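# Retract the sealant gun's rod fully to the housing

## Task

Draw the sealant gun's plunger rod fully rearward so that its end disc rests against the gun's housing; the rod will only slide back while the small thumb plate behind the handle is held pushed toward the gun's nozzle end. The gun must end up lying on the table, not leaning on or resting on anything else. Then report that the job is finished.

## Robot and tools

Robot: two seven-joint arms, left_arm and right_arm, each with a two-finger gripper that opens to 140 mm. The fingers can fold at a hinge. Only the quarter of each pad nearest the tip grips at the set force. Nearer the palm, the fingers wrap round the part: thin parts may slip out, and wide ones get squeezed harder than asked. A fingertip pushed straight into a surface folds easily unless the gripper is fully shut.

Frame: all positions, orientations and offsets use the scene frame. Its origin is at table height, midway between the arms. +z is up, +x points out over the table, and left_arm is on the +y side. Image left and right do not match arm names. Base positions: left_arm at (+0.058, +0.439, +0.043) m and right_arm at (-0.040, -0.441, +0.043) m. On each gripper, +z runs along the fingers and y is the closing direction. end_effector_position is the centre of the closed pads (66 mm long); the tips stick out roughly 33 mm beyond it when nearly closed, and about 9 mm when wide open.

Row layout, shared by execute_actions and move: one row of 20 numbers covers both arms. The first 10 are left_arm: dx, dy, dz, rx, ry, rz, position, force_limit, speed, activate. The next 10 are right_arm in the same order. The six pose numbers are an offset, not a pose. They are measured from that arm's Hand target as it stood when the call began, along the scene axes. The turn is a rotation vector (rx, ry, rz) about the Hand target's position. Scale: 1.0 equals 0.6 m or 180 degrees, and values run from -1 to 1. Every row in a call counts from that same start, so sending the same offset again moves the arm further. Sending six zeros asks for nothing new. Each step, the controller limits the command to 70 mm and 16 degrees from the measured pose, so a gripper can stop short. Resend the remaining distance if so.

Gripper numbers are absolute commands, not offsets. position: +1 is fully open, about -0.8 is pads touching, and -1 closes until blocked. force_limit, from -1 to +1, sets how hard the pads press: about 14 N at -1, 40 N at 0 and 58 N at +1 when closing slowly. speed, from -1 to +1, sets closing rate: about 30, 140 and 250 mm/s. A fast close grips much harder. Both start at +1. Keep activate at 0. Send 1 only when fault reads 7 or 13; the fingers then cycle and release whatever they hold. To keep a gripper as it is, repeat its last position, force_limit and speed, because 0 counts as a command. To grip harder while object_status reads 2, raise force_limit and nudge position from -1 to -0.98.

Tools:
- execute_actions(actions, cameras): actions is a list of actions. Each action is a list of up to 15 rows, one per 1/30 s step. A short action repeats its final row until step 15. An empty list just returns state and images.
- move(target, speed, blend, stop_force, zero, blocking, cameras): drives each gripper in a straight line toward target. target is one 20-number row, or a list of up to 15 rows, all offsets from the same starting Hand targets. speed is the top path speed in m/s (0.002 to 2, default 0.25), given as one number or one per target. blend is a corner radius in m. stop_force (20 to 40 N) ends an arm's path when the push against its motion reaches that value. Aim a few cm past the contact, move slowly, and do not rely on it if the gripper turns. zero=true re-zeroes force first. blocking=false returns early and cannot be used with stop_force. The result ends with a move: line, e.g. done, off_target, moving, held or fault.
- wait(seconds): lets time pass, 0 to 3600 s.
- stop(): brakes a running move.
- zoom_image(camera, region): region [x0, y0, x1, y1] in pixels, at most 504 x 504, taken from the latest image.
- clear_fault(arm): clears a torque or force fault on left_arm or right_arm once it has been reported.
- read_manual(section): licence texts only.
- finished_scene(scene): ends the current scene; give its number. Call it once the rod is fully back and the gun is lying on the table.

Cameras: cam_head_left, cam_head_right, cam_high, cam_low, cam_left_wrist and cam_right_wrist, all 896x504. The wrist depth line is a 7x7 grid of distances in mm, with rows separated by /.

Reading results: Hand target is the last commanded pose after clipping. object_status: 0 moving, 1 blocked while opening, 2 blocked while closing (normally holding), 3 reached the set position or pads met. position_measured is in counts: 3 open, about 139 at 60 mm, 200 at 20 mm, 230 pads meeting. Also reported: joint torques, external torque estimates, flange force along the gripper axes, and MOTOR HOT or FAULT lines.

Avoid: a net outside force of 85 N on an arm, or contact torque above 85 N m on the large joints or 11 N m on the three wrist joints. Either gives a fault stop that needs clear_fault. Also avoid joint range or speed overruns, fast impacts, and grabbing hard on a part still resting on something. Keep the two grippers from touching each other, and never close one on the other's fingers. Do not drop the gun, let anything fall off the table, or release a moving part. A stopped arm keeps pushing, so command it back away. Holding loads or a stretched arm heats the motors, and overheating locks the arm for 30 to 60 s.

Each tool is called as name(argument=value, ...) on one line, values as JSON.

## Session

execute_actions(actions=[])

Scene clock: 0.00 s.
left_arm: end_effector_position=(+0.6271, +0.2623, +0.2129) position_measured=3 object_status=3 fault=0 end_effector_quat_wxyz=(+0.139, -0.608, +0.697, -0.353) | right_arm: end_effector_position=(+0.6197, -0.2990, +0.3247) position_measured=3 object_status=3 fault=0 end_effector_quat_wxyz=(-0.021, +0.862, -0.506, +0.016)
Joint positions: left_arm=[-1.765 -0.288 1.438 -2.717 -0.29 3.459 0.251] | right_arm=[0.24 0.319 -0.029 -1.494 0.019 1.865 -0.308]
Joint velocities: within noise
Joint torques (N m): no reading
External joint torques (N m): no reading
Flange force (N): no reading
Wrist depth (mm): cam_left_wrist=[- 3111 587 434 346 287 249 / - 2230 585 435 347 287 244 / - 2542 582 435 348 288 251 / 1587 120 556 434 346 129 245 / - 105 587 438 348 120 87 / - 2341 590 433 347 295 - / - 2781 594 440 348 294 -] | cam_right_wrist=[440 428 425 416 410 404 398 / 465 463 449 434 439 423 422 / 493 477 474 471 458 445 448 / 520 124 506 502 489 140 469 / - 105 549 536 527 140 97 / - 586 583 579 560 555 97 / - 643 631 620 605 589 -]
Hand target: left_arm +0.6271, +0.2623, +0.2129; +0.139, -0.608, +0.697, -0.353 | right_arm +0.6197, -0.2990, +0.3247; -0.021, +0.862, -0.506, +0.016
Tool commands: left_gripper/position=+1.0 left_gripper/force_limit=+1.0 left_gripper/speed=+1.0 left_gripper/activate=+0.0 right_gripper/position=+1.0 right_gripper/force_limit=+1.0 right_gripper/speed=+1.0 right_gripper/activate=+0.0
camera_calibration:
cam_left_wrist: T_world_to_cam=[[-0.75397, 0.01262, -0.65679, 0.62319], [-0.01592, 0.99917, 0.03748, -0.25706], [0.65672, 0.03871, -0.75314, -0.12098]] pos_world=[0.54522, 0.25366, 0.32782]
cam_right_wrist: T_world_to_cam=[[-0.87377, -0.48119, -0.0705, 0.43035], [-0.47518, 0.81385, 0.33444, 0.43563], [-0.10356, 0.32572, -0.93978, 0.60806]] pos_world=[0.64601, -0.34552, 0.45609]

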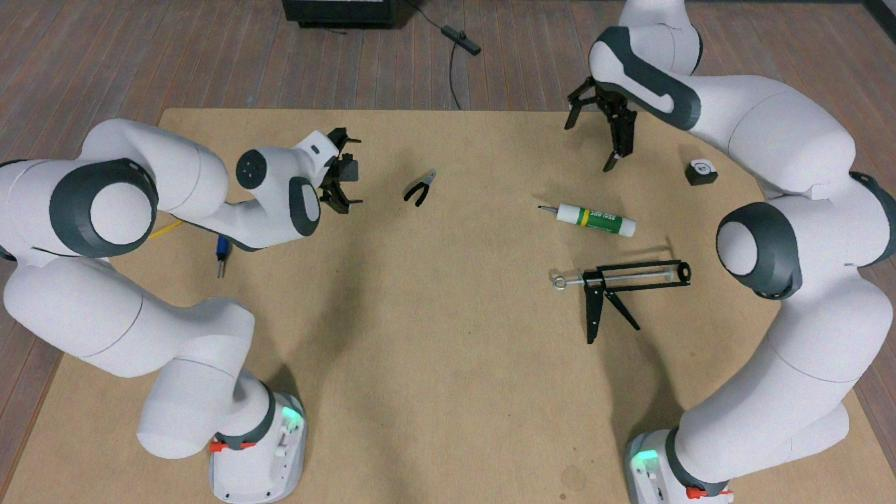

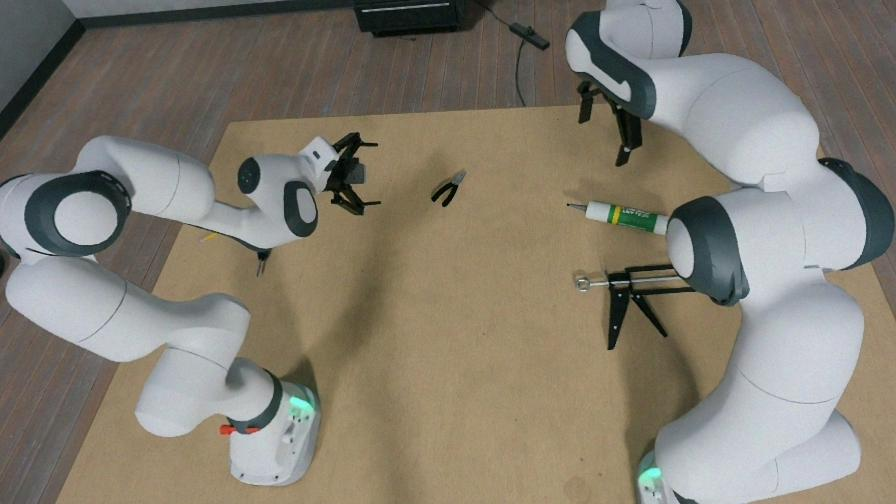

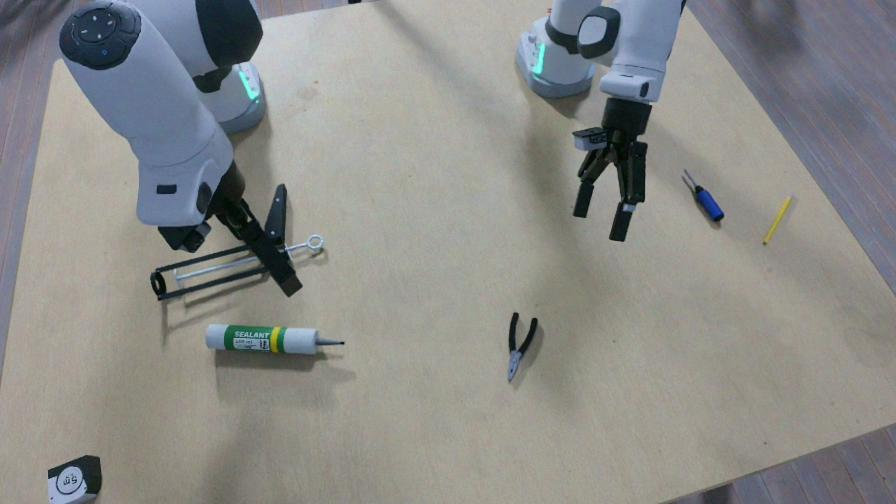

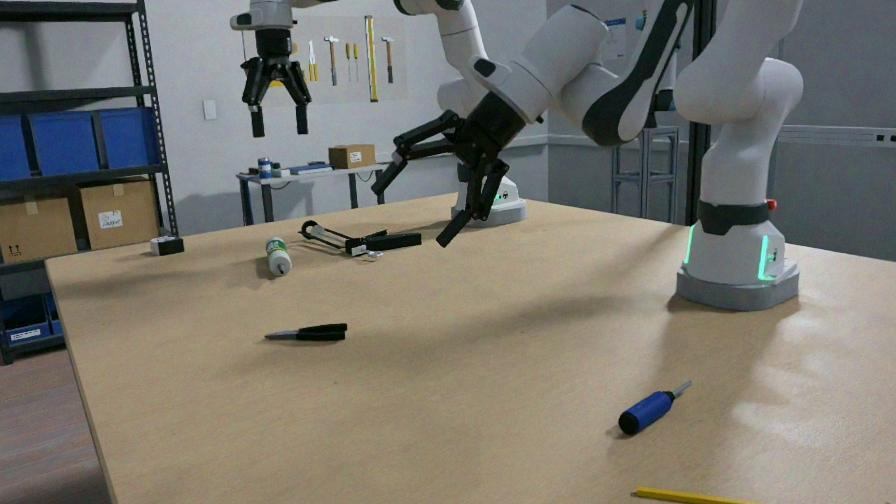

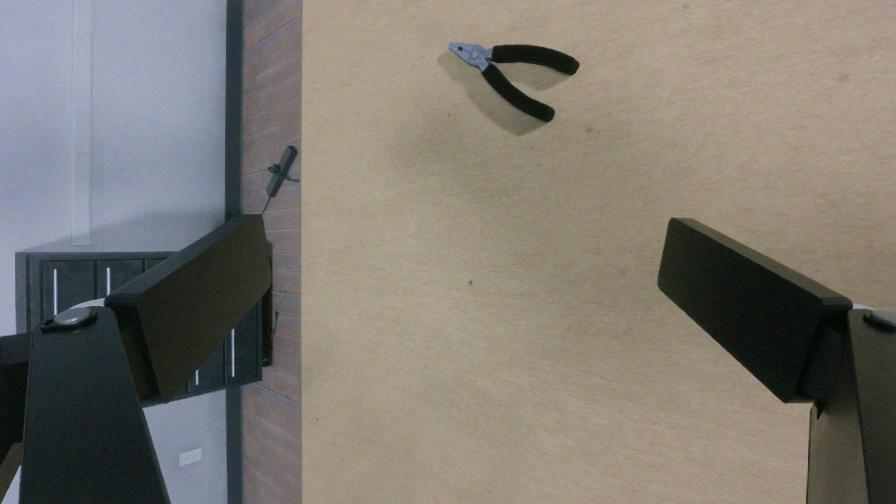

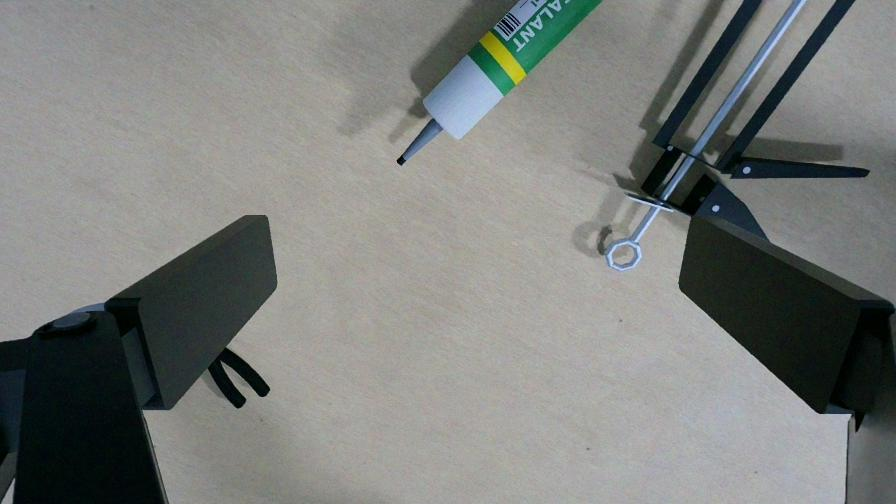

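move(target=[-0.328,-0.737,-0.122,-0.0968,0.2249,-0.0026,0.2,-1,0,0,-0.266,-0.018,-0.274,-0.0064,0.0155,-0.134,-1,-1,0,0], speed=0.35, cameras=["all"])

Scene clock: 54.63 s.
left_arm: end_effector_position=(+0.4305, -0.1789, +0.1385) position_measured=104 object_status=3 fault=0 end_effector_quat_wxyz=(+0.202, +0.706, -0.642, +0.220) | right_arm: end_effector_position=(+0.4597, -0.3101, +0.1598) position_measured=233 object_status=3 fault=0 end_effector_quat_wxyz=(+0.005, +0.738, -0.674, +0.002)
Joint positions: left_arm=[-1.698 0.535 0.741 -1.998 -1.425 2.584 0.004] | right_arm=[0.326 0.048 -0.058 -2.297 -0.009 2.339 0.176]
Joint velocities: left_arm=[0.001 0 -0.002 0.001 -0.001 -0.001 0.006] | right_arm=[within noise]
Joint torques (N m): left_arm=[0.06 -37.26 11.39 19.49 0.33 1.9 0.42] | right_arm=[-0.01 -32.36 -0.59 22.56 0.26 2.68 0.07]
External joint torques (N m): left_arm=[-0.05 -2.12 -0.35 0.05 -0.48 -0.22 0.4] | right_arm=[0.15 -0.69 -0.38 0.35 -0.28 0.11 0.07]
Flange force (N): left_arm=[-3.9 2.7 -4.1] | right_arm=[0.2 0.8 -1.2]
Wrist depth (mm): cam_left_wrist=[344 298 348 344 341 357 360 / 322 320 328 327 303 338 342 / 306 310 313 315 318 319 323 / 294 297 164 300 161 305 307 / - 84 280 287 285 90 86 / - - 272 274 277 64 72 / - - 263 262 263 - -] | cam_right_wrist=[260 239 268 263 251 267 268 / 275 253 281 278 257 276 285 / 297 295 297 298 299 299 299 / 313 314 313 118 312 314 318 / 334 329 87 92 87 331 340 / 353 - - - - 70 355 / - - - - - - -]
Hand target: left_arm +0.4303, -0.1799, +0.1397; +0.203, +0.703, -0.644, +0.222 | right_arm +0.4601, -0.3098, +0.1603; +0.004, +0.737, -0.676, +0.004
Off the commanded pose: left_arm 0.002 m, 0 deg | right_arm 0.001 m, 0 deg.
move: done; limits=paced
cam_left_wrist: T_world_to_cam=[[-0.99594, -0.08978, 0.00677, 0.42556], [-0.08883, 0.96758, -0.23643, 0.24705], [0.01467, -0.23607, -0.97162, 0.22666]] pos_world=[0.44245, -0.14733, 0.27576]
cam_right_wrist: T_world_to_cam=[[-0.99623, -0.08538, -0.0153, 0.44382], [-0.08561, 0.9395, 0.33169, 0.28408], [-0.01395, 0.33175, -0.94326, 0.40148]] pos_world=[0.47207, -0.36219, 0.29126]

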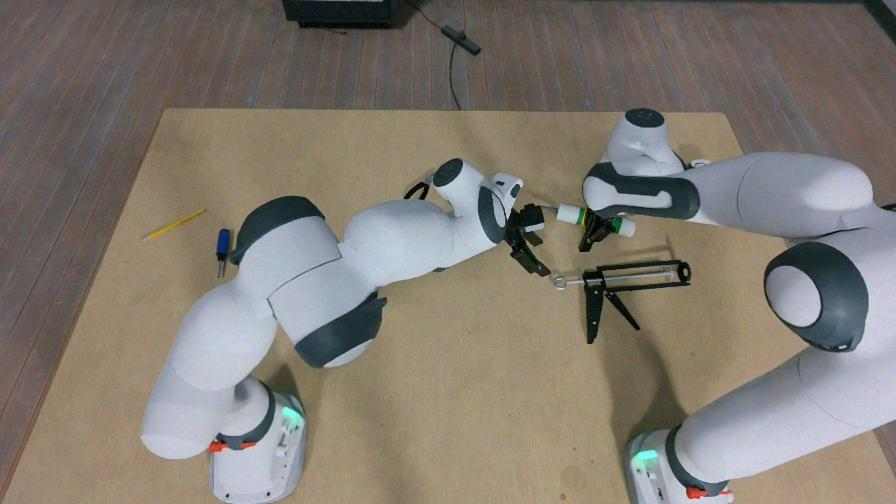

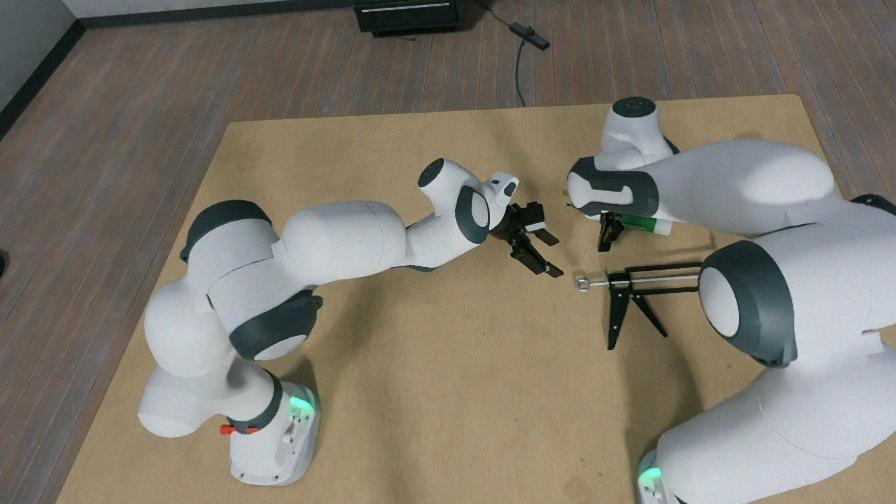

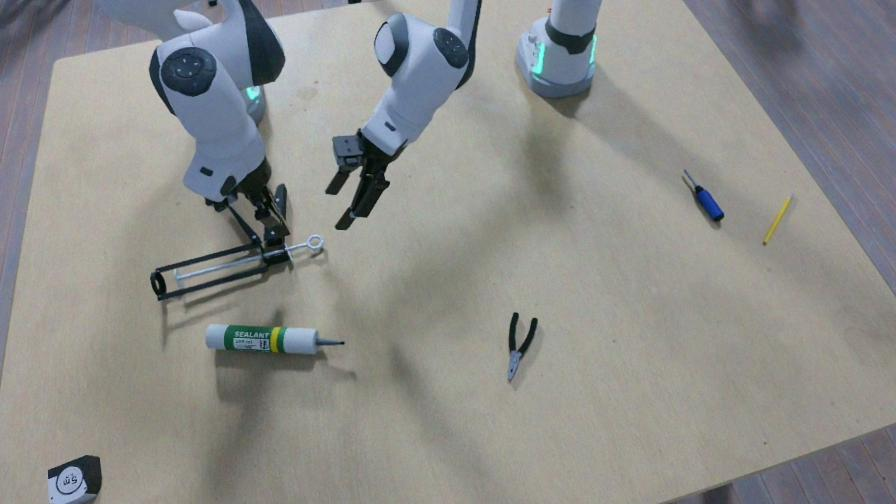

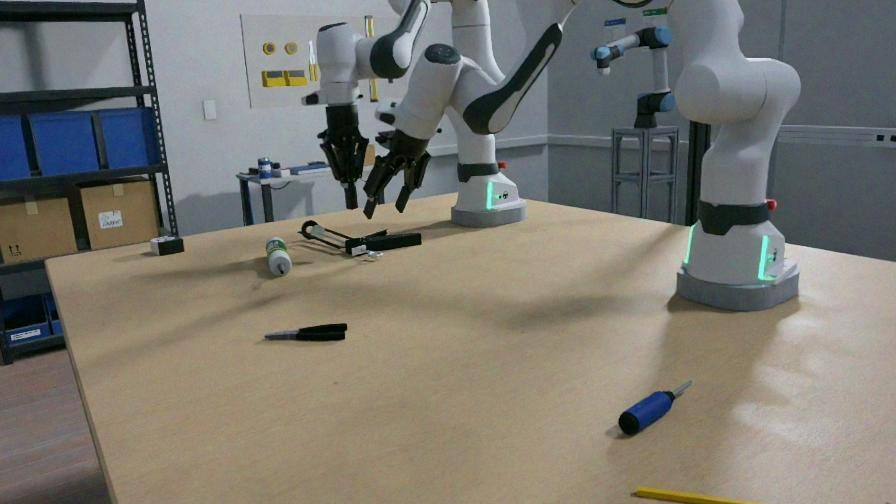

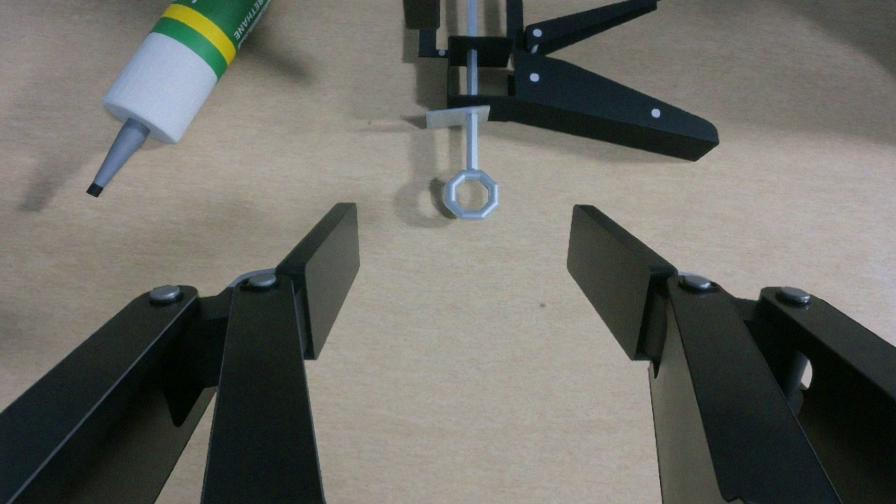

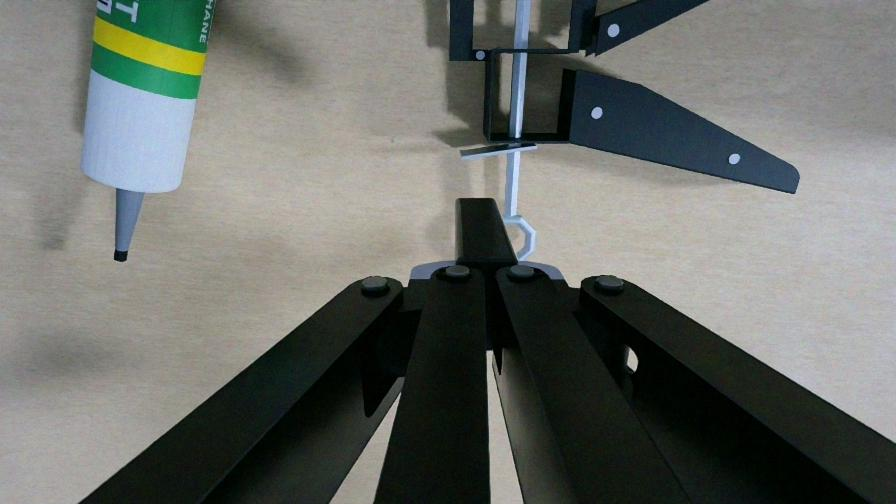

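move(target=[-0.0163,-0.0822,-0.0995,-0.083,-0.0073,0,-0.2,-1,0,0,-0.0135,-0.0037,-0.1,0,0,0,-1,-1,0,0], speed=0.15, cameras=["cam_high","cam_low","cam_left_wrist","cam_right_wrist"])

zoom_image(camera="cam_right_wrist", region=[380, 0, 632, 280])

Scene clock: 92.00 s.
left_arm: end_effector_position=(+0.4213, -0.2296, +0.0811) position_measured=154 object_status=3 fault=0 end_effector_quat_wxyz=(+0.286, +0.671, -0.610, +0.311) | right_arm: end_effector_position=(+0.4523, -0.3129, +0.1013) position_measured=233 object_status=3 fault=0 end_effector_quat_wxyz=(+0.004, +0.738, -0.674, +0.005)
Joint positions: left_arm=[-1.616 0.722 0.641 -1.926 -2.111 2.483 0.555] | right_arm=[0.326 0.138 -0.058 -2.362 -0.008 2.497 0.177]
Joint velocities: left_arm=[0 0 0.001 0 -0.001 -0.001 0.007] | right_arm=[within noise]
Joint torques (N m): left_arm=[-1.04 -41.12 13.8 16.68 -0.16 0.27 0.47] | right_arm=[-0.23 -32.58 -0.5 21.02 0.76 2.68 -0.15]
External joint torques (N m): left_arm=[-0.92 -0.93 0.8 -0.27 -0.5 -0.27 0.45] | right_arm=[-0.1 0.23 -0.26 0.72 0.3 0.11 -0.15]
Flange force (N): left_arm=[-2.1 3.6 -4.6] | right_arm=[0.1 -3.1 0.6]
Wrist depth (mm): cam_left_wrist=[357 295 336 154 368 376 381 / 247 281 316 278 303 327 330 / 235 277 281 262 253 251 290 / 249 251 256 249 150 257 260 / 231 90 85 227 111 87 236 / - - 64 211 - - - / - - - 195 - - 62] | cam_right_wrist=[180 212 214 212 197 214 215 / 190 225 226 226 209 200 225 / 203 238 239 235 237 207 213 / 252 251 252 123 250 253 253 / 269 266 87 92 87 264 269 / 282 - - - - 70 284 / - - - - - - -]
Hand target: left_arm +0.4205, -0.2292, +0.0800; +0.285, +0.668, -0.612, +0.312 | right_arm +0.4520, -0.3120, +0.1003; +0.004, +0.737, -0.676, +0.004
Off the commanded pose: left_arm 0.001 m, 0 deg | right_arm 0.001 m, 0 deg.
move: done
cam_left_wrist: T_world_to_cam=[[-0.99611, -0.08772, 0.0085, 0.41275], [-0.08089, 0.87173, -0.48327, 0.27641], [0.03498, -0.48207, -0.87543, 0.0862]] pos_world=[0.43048, -0.16319, 0.20553]
cam_right_wrist: T_world_to_cam=[[-0.99618, -0.08531, -0.01863, 0.43563], [-0.08668, 0.94039, 0.32887, 0.30661], [-0.01054, 0.32923, -0.94419, 0.34483]] pos_world=[0.46418, -0.36469, 0.23286]

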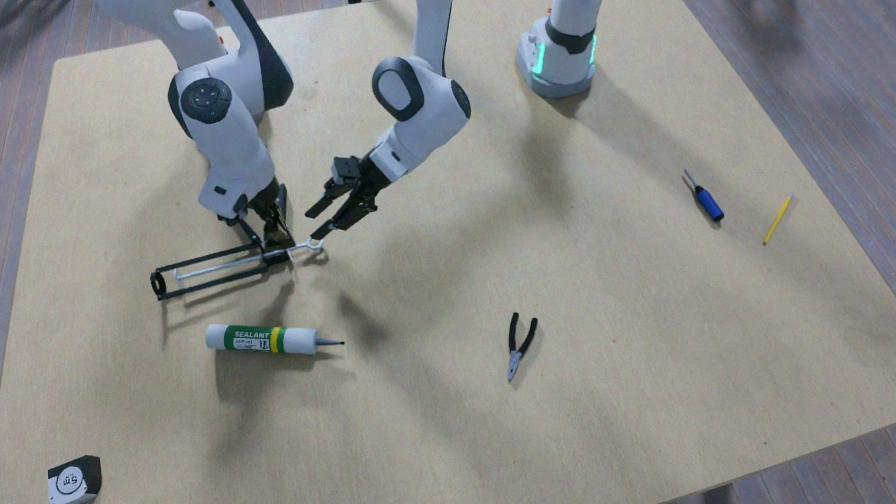

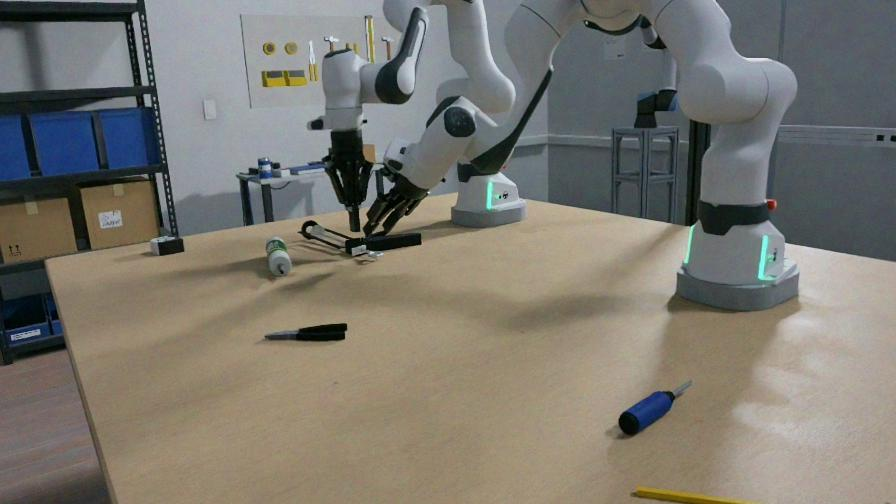

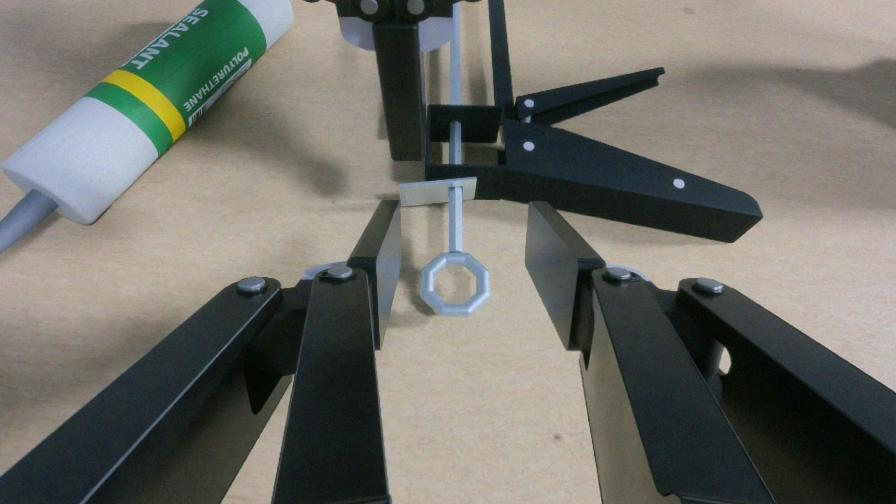

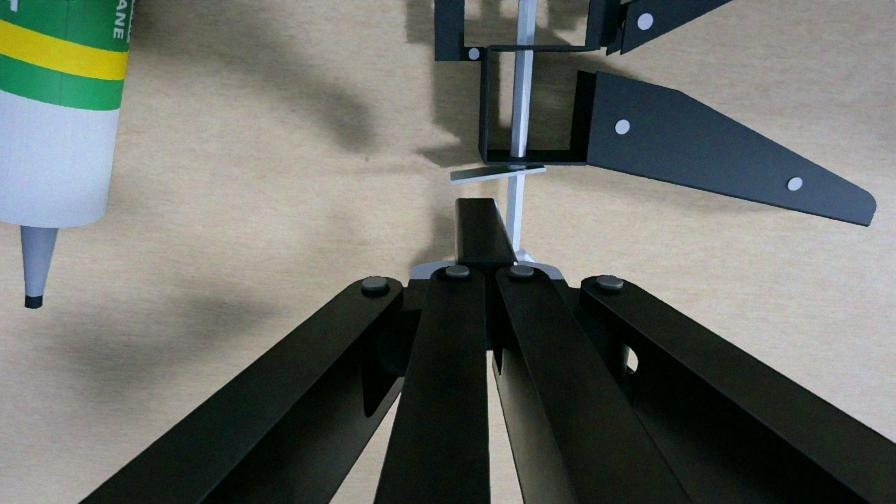

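Scaled by 1.800 from the camera's image (finer frame: 1280x720).

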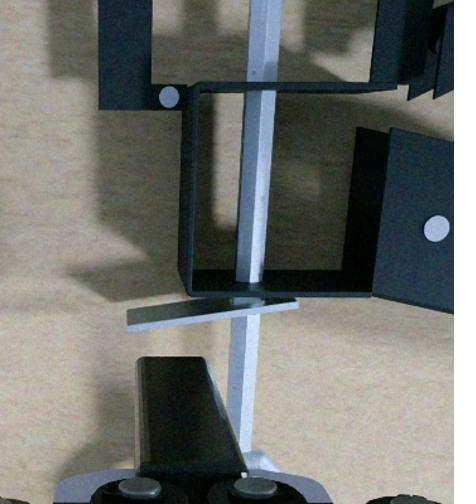

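move(target=[[0.0025,0.0067,-0.0882,0,0,0,-0.2,-1,0,0,0,0.0075,-0.02,0,0,0,-1,-1,0,0],[0.0025,0.0067,-0.0882,0,0,0,-1,1,-1,0,0,0.0075,-0.02,0,0,0,-1,-1,0,0]], speed=0.1, cameras=["cam_high","cam_low","cam_left_wrist","cam_right_wrist"])

Scene clock: 107.77 s.
left_arm: end_effector_position=(+0.4233, -0.2237, +0.0271) position_measured=233 object_status=0 fault=0 end_effector_quat_wxyz=(+0.285, +0.671, -0.610, +0.311) | right_arm: end_effector_position=(+0.4523, -0.3089, +0.0892) position_measured=233 object_status=3 fault=0 end_effector_quat_wxyz=(+0.005, +0.739, -0.674, +0.005)
Joint positions: left_arm=[-1.591 0.842 0.623 -1.89 -2.222 2.429 0.63] | right_arm=[0.33 0.166 -0.055 -2.362 -0.006 2.525 0.181]
Joint torques (N m): left_arm=[-0.82 -42.93 14.57 15.72 -0.27 0.2 0.4] | right_arm=[0.19 -32.87 -0.32 20.82 0.73 2.67 0.04]
External joint torques (N m): left_arm=[-1 -1.3 0.13 0.66 -0.47 -0.26 0.38] | right_arm=[0.28 0.52 -0.11 0.9 0.28 0.1 0.04]
Flange force (N): left_arm=[0.0 2.9 -2.2] | right_arm=[-1.0 -4.2 1.2]
Wrist depth (mm): cam_left_wrist=[214 262 269 231 234 279 284 / 223 235 237 214 215 203 245 / 207 209 210 207 213 215 213 / 187 187 189 136 192 194 194 / 170 171 80 91 86 175 176 / 158 - 64 64 - - 163 / - - - - - 64 -] | cam_right_wrist=[177 203 203 201 198 203 203 / 187 213 213 214 209 186 215 / 203 225 226 226 226 226 198 / 238 239 238 123 237 240 241 / 253 252 87 92 87 249 256 / 267 - - - - 70 269 / - - - - - - -]
Hand target: left_arm +0.4220, -0.2252, +0.0271; +0.285, +0.668, -0.612, +0.312 | right_arm +0.4520, -0.3075, +0.0883; +0.004, +0.737, -0.676, +0.004
Off the commanded pose: left_arm 0.002 m, 0 deg | right_arm 0.002 m, 0 deg.
move: done
cam_left_wrist: T_world_to_cam=[[-0.99608, -0.0881, 0.00748, 0.41557], [-0.08081, 0.8728, -0.48134, 0.24546], [0.03588, -0.48006, -0.8765, 0.04174]] pos_world=[0.43228, -0.15759, 0.15163]
cam_right_wrist: T_world_to_cam=[[-0.99598, -0.08762, -0.0184, 0.43487], [-0.08879, 0.94016, 0.32897, 0.30768], [-0.01152, 0.32928, -0.94416, 0.33265]] pos_world=[0.46428, -0.3607, 0.22086]

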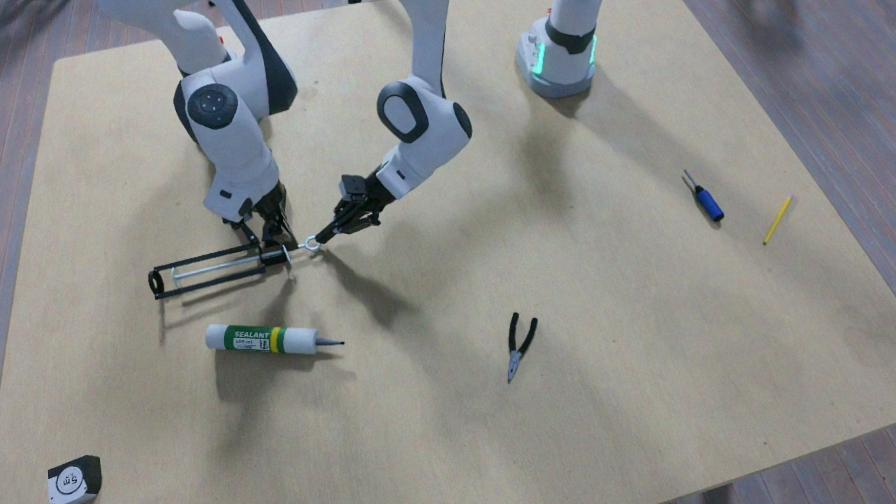

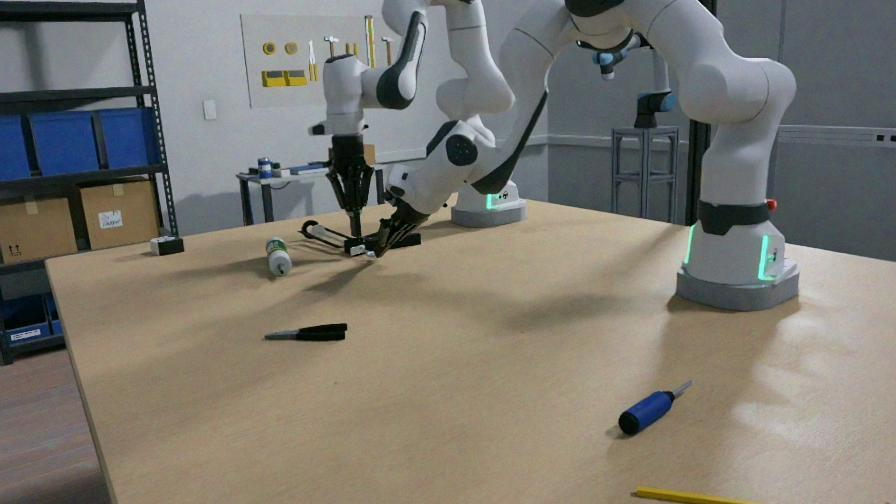

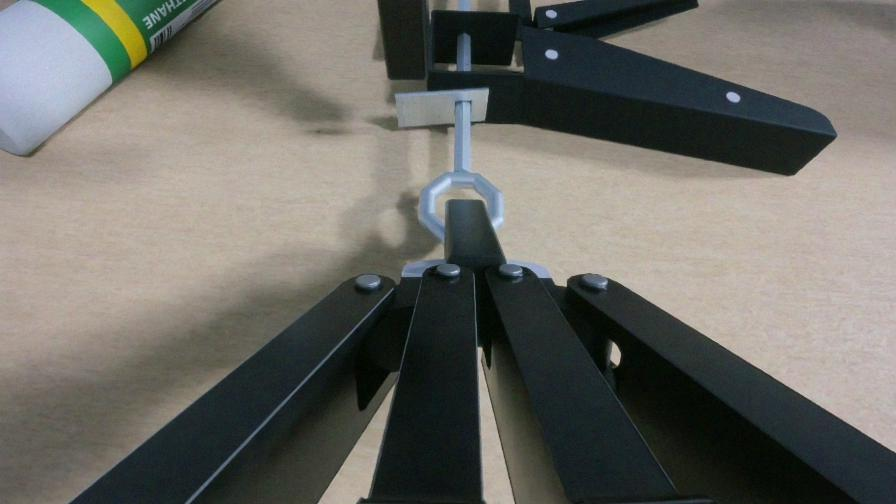

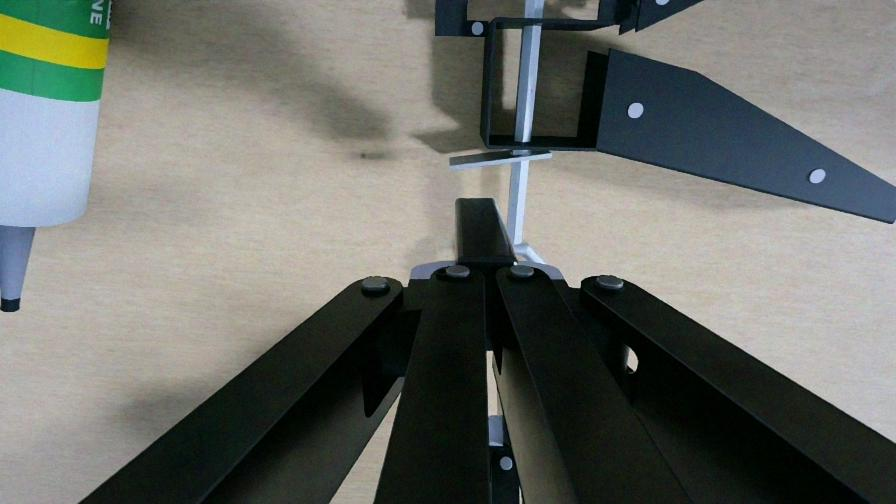

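move(target=[[0,0,0.01,0,0,0,-0.2,-1,0,0,0,-0.0075,0,0,0,0,-1,-1,0,0],[0.001,-0.015,0.025,0,0,0,-0.2,-1,0,0,0,-0.0075,0,0,0,0,-1,-1,0,0],[0.001,-0.015,-0.005,0,0,0,-0.2,-1,0,0,0,-0.0075,0,0,0,0,-1,-1,0,0]], speed=0.1, blend=[0,0,0], cameras=["cam_left_wrist","cam_low"])

zoom_image(camera="cam_low", region=[280, 180, 450, 290])

Scene clock: 133.10 s.
left_arm: end_effector_position=(+0.4219, -0.2333, +0.0232) position_measured=154 object_status=3 fault=0 end_effector_quat_wxyz=(+0.285, +0.671, -0.611, +0.310) | right_arm: end_effector_position=(+0.4516, -0.3116, +0.0882) position_measured=233 object_status=3 fault=0 end_effector_quat_wxyz=(+0.005, +0.737, -0.675, +0.004)
Joint positions: left_arm=[-1.589 0.864 0.614 -1.857 -2.221 2.44 0.615] | right_arm=[0.326 0.166 -0.056 -2.365 -0.006 2.527 0.181]
Joint velocities: left_arm=[-0.001 0.001 -0.002 0.001 -0.005 -0.003 0.001] | right_arm=[within noise]
Joint torques (N m): left_arm=[-0.48 -43.88 15.26 15.73 -0.21 0.2 0.38] | right_arm=[-0.76 -33.48 -0.63 20.23 0.68 2.67 -0.2]
External joint torques (N m): left_arm=[-0.54 -1.42 0.77 0.52 -0.45 -0.27 0.35] | right_arm=[-0.68 -0.03 -0.42 0.28 0.24 0.09 -0.2]
Flange force (N): left_arm=[-0.2 2.2 -3.3] | right_arm=[1.4 -1.2 0.2]
Wrist depth (mm): cam_left_wrist=[210 253 263 229 228 272 277 / 222 229 231 207 202 196 241 / 203 203 205 207 209 206 208 / 183 183 188 179 150 190 191 / 166 90 85 169 113 87 175 / - - 63 155 - - - / - - - 143 144 - 62] | cam_right_wrist=[178 201 202 201 200 202 203 / 188 212 211 214 208 185 215 / 202 224 225 225 225 194 197 / 237 237 237 123 236 240 239 / 252 250 87 92 87 248 255 / 266 - - - - 70 270 / - - - - - - -]
Hand target: left_arm +0.4226, -0.2342, +0.0241; +0.285, +0.668, -0.612, +0.312 | right_arm +0.4520, -0.3120, +0.0883; +0.004, +0.737, -0.676, +0.004
Off the commanded pose: left_arm 0.001 m, 0 deg | right_arm 0.001 m, 0 deg.
move: done
cam_left_wrist: T_world_to_cam=[[-0.99628, -0.08583, 0.00813, 0.4139], [-0.07918, 0.87361, -0.48015, 0.2514], [0.03411, -0.479, -0.87715, 0.03486]] pos_world=[0.43108, -0.1674, 0.14792]
Images, in order (width x height): cam_low 896x504, cam_left_wrist 896x504.

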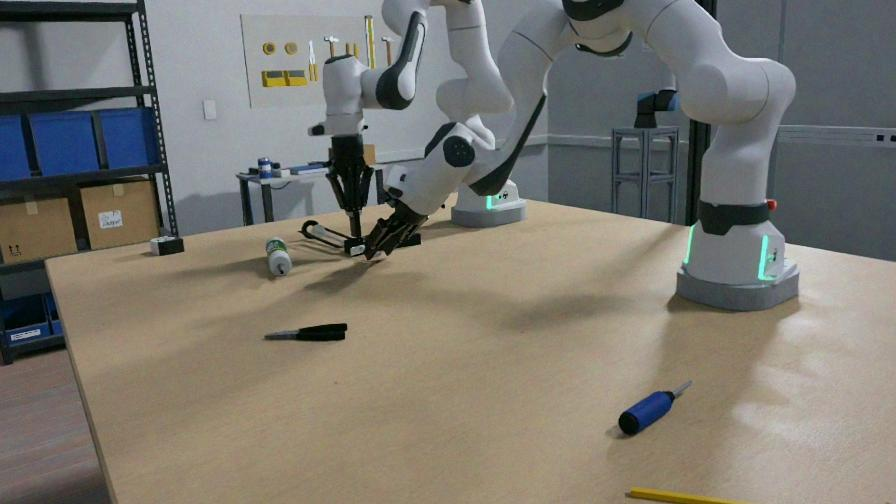

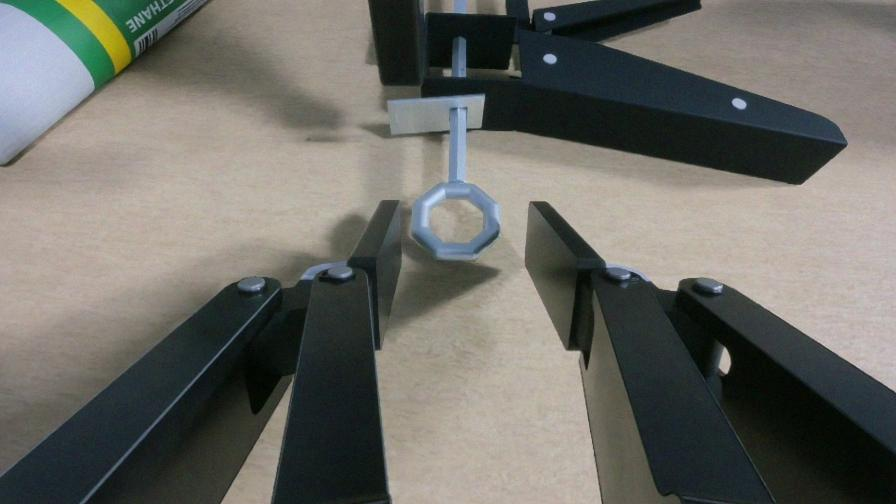

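Scaled by 2.965 from the camera's image (finer frame: 1280x720).

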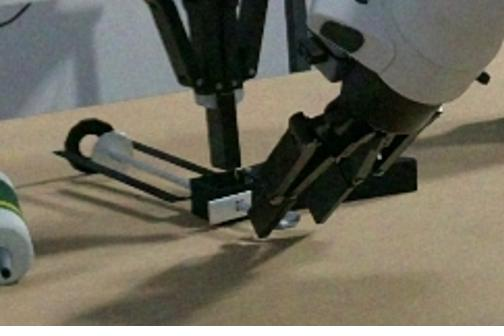

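move(target=[[0.004,-0.005,-0.003,0,0,0,-0.2,-1,0,0,0,0,0,0,0,0,-1,-1,0,0],[0.004,-0.005,-0.003,0,0,0,-1,0.5,-1,0,0,0,0,0,0,0,-1,-1,0,0]], speed=0.1, cameras=["cam_left_wrist","cam_right_wrist","cam_low"])

Scene clock: 139.00 s.
left_arm: end_effector_position=(+0.4252, -0.2368, +0.0227) position_measured=180 object_status=0 fault=0 end_effector_quat_wxyz=(+0.285, +0.668, -0.612, +0.312) | right_arm: end_effector_position=(+0.4516, -0.3116, +0.0882) position_measured=233 object_status=3 fault=0 end_effector_quat_wxyz=(+0.005, +0.737, -0.675, +0.004)
Joint positions: left_arm=[-1.584 0.875 0.614 -1.84 -2.221 2.44 0.615] | right_arm=[0.326 0.166 -0.056 -2.365 -0.006 2.527 0.181]
Joint torques (N m): left_arm=[-0.12 -43.78 14.42 15.75 0.12 0.27 0.04] | right_arm=[-0.67 -33.57 -0.65 20.16 0.7 2.66 -0.24]
External joint torques (N m): left_arm=[-0.26 -0.85 -0.32 0.44 -0.11 -0.2 0.02] | right_arm=[-0.58 -0.17 -0.43 0.25 0.25 0.09 -0.24]
Flange force (N): left_arm=[0.6 0.8 -0.9] | right_arm=[1.5 -0.7 -0.1]
Wrist depth (mm): cam_left_wrist=[208 250 264 219 234 266 274 / 218 230 231 205 199 194 239 / 204 204 205 206 207 205 202 / 183 184 188 173 145 187 189 / 166 169 84 165 86 94 171 / - - - 154 - - - / - - - 142 - - 63] | cam_right_wrist=[177 201 202 202 200 203 202 / 195 213 213 212 209 186 214 / 211 224 225 225 226 194 197 / 237 237 237 123 235 240 240 / 252 249 87 93 86 248 256 / 265 - - - - 70 270 / - - - - - - -]
Hand target: left_arm +0.4250, -0.2372, +0.0223; +0.285, +0.668, -0.612, +0.312 | right_arm +0.4520, -0.3120, +0.0883; +0.004, +0.737, -0.676, +0.004
Off the commanded pose: left_arm 0.001 m, 0 deg | right_arm 0.001 m, 0 deg.
move: done
cam_left_wrist: T_world_to_cam=[[-0.99655, -0.08296, 0.00225, 0.41789], [-0.07373, 0.87267, -0.48272, 0.25197], [0.03808, -0.48122, -0.87577, 0.03034]] pos_world=[0.43388, -0.17062, 0.14726]
cam_right_wrist: T_world_to_cam=[[-0.99643, -0.08275, -0.01684, 0.43555], [-0.08368, 0.94072, 0.3287, 0.30831], [-0.01136, 0.32894, -0.94428, 0.33229]] pos_world=[0.46357, -0.36329, 0.21977]
Images, in order (width x height): cam_low 896x504, cam_left_wrist 896x504, cam_right_wrist 896x504.

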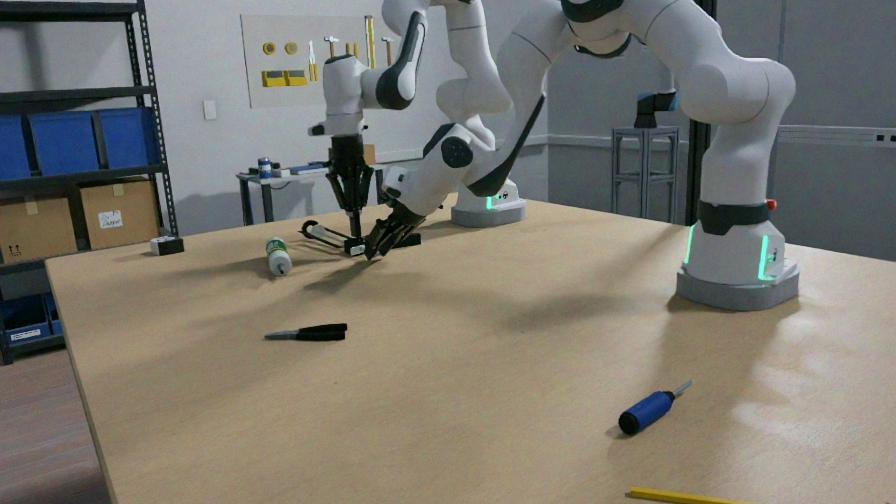

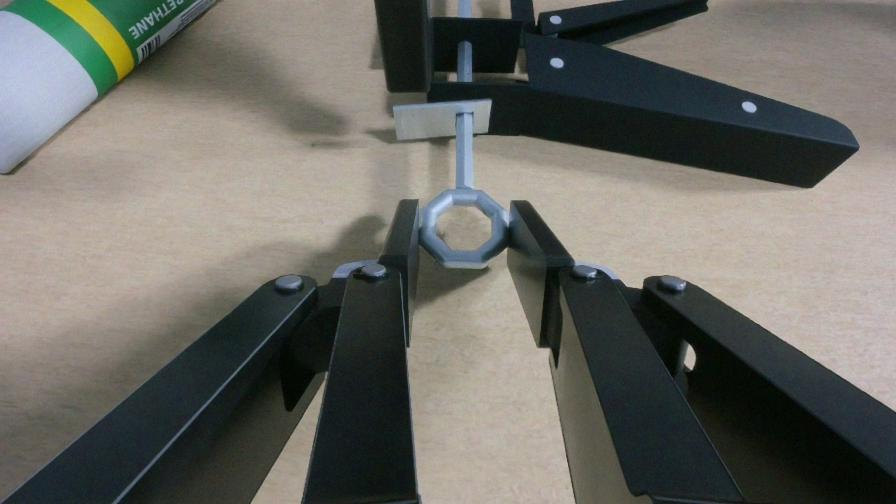

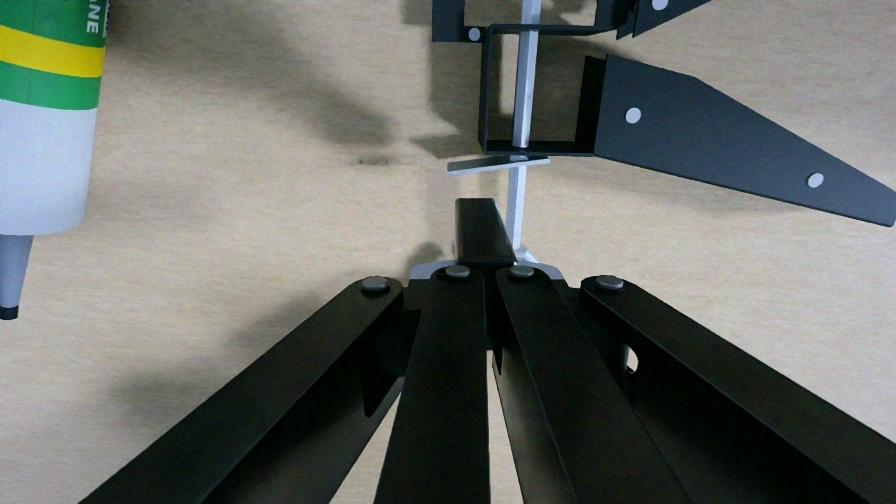

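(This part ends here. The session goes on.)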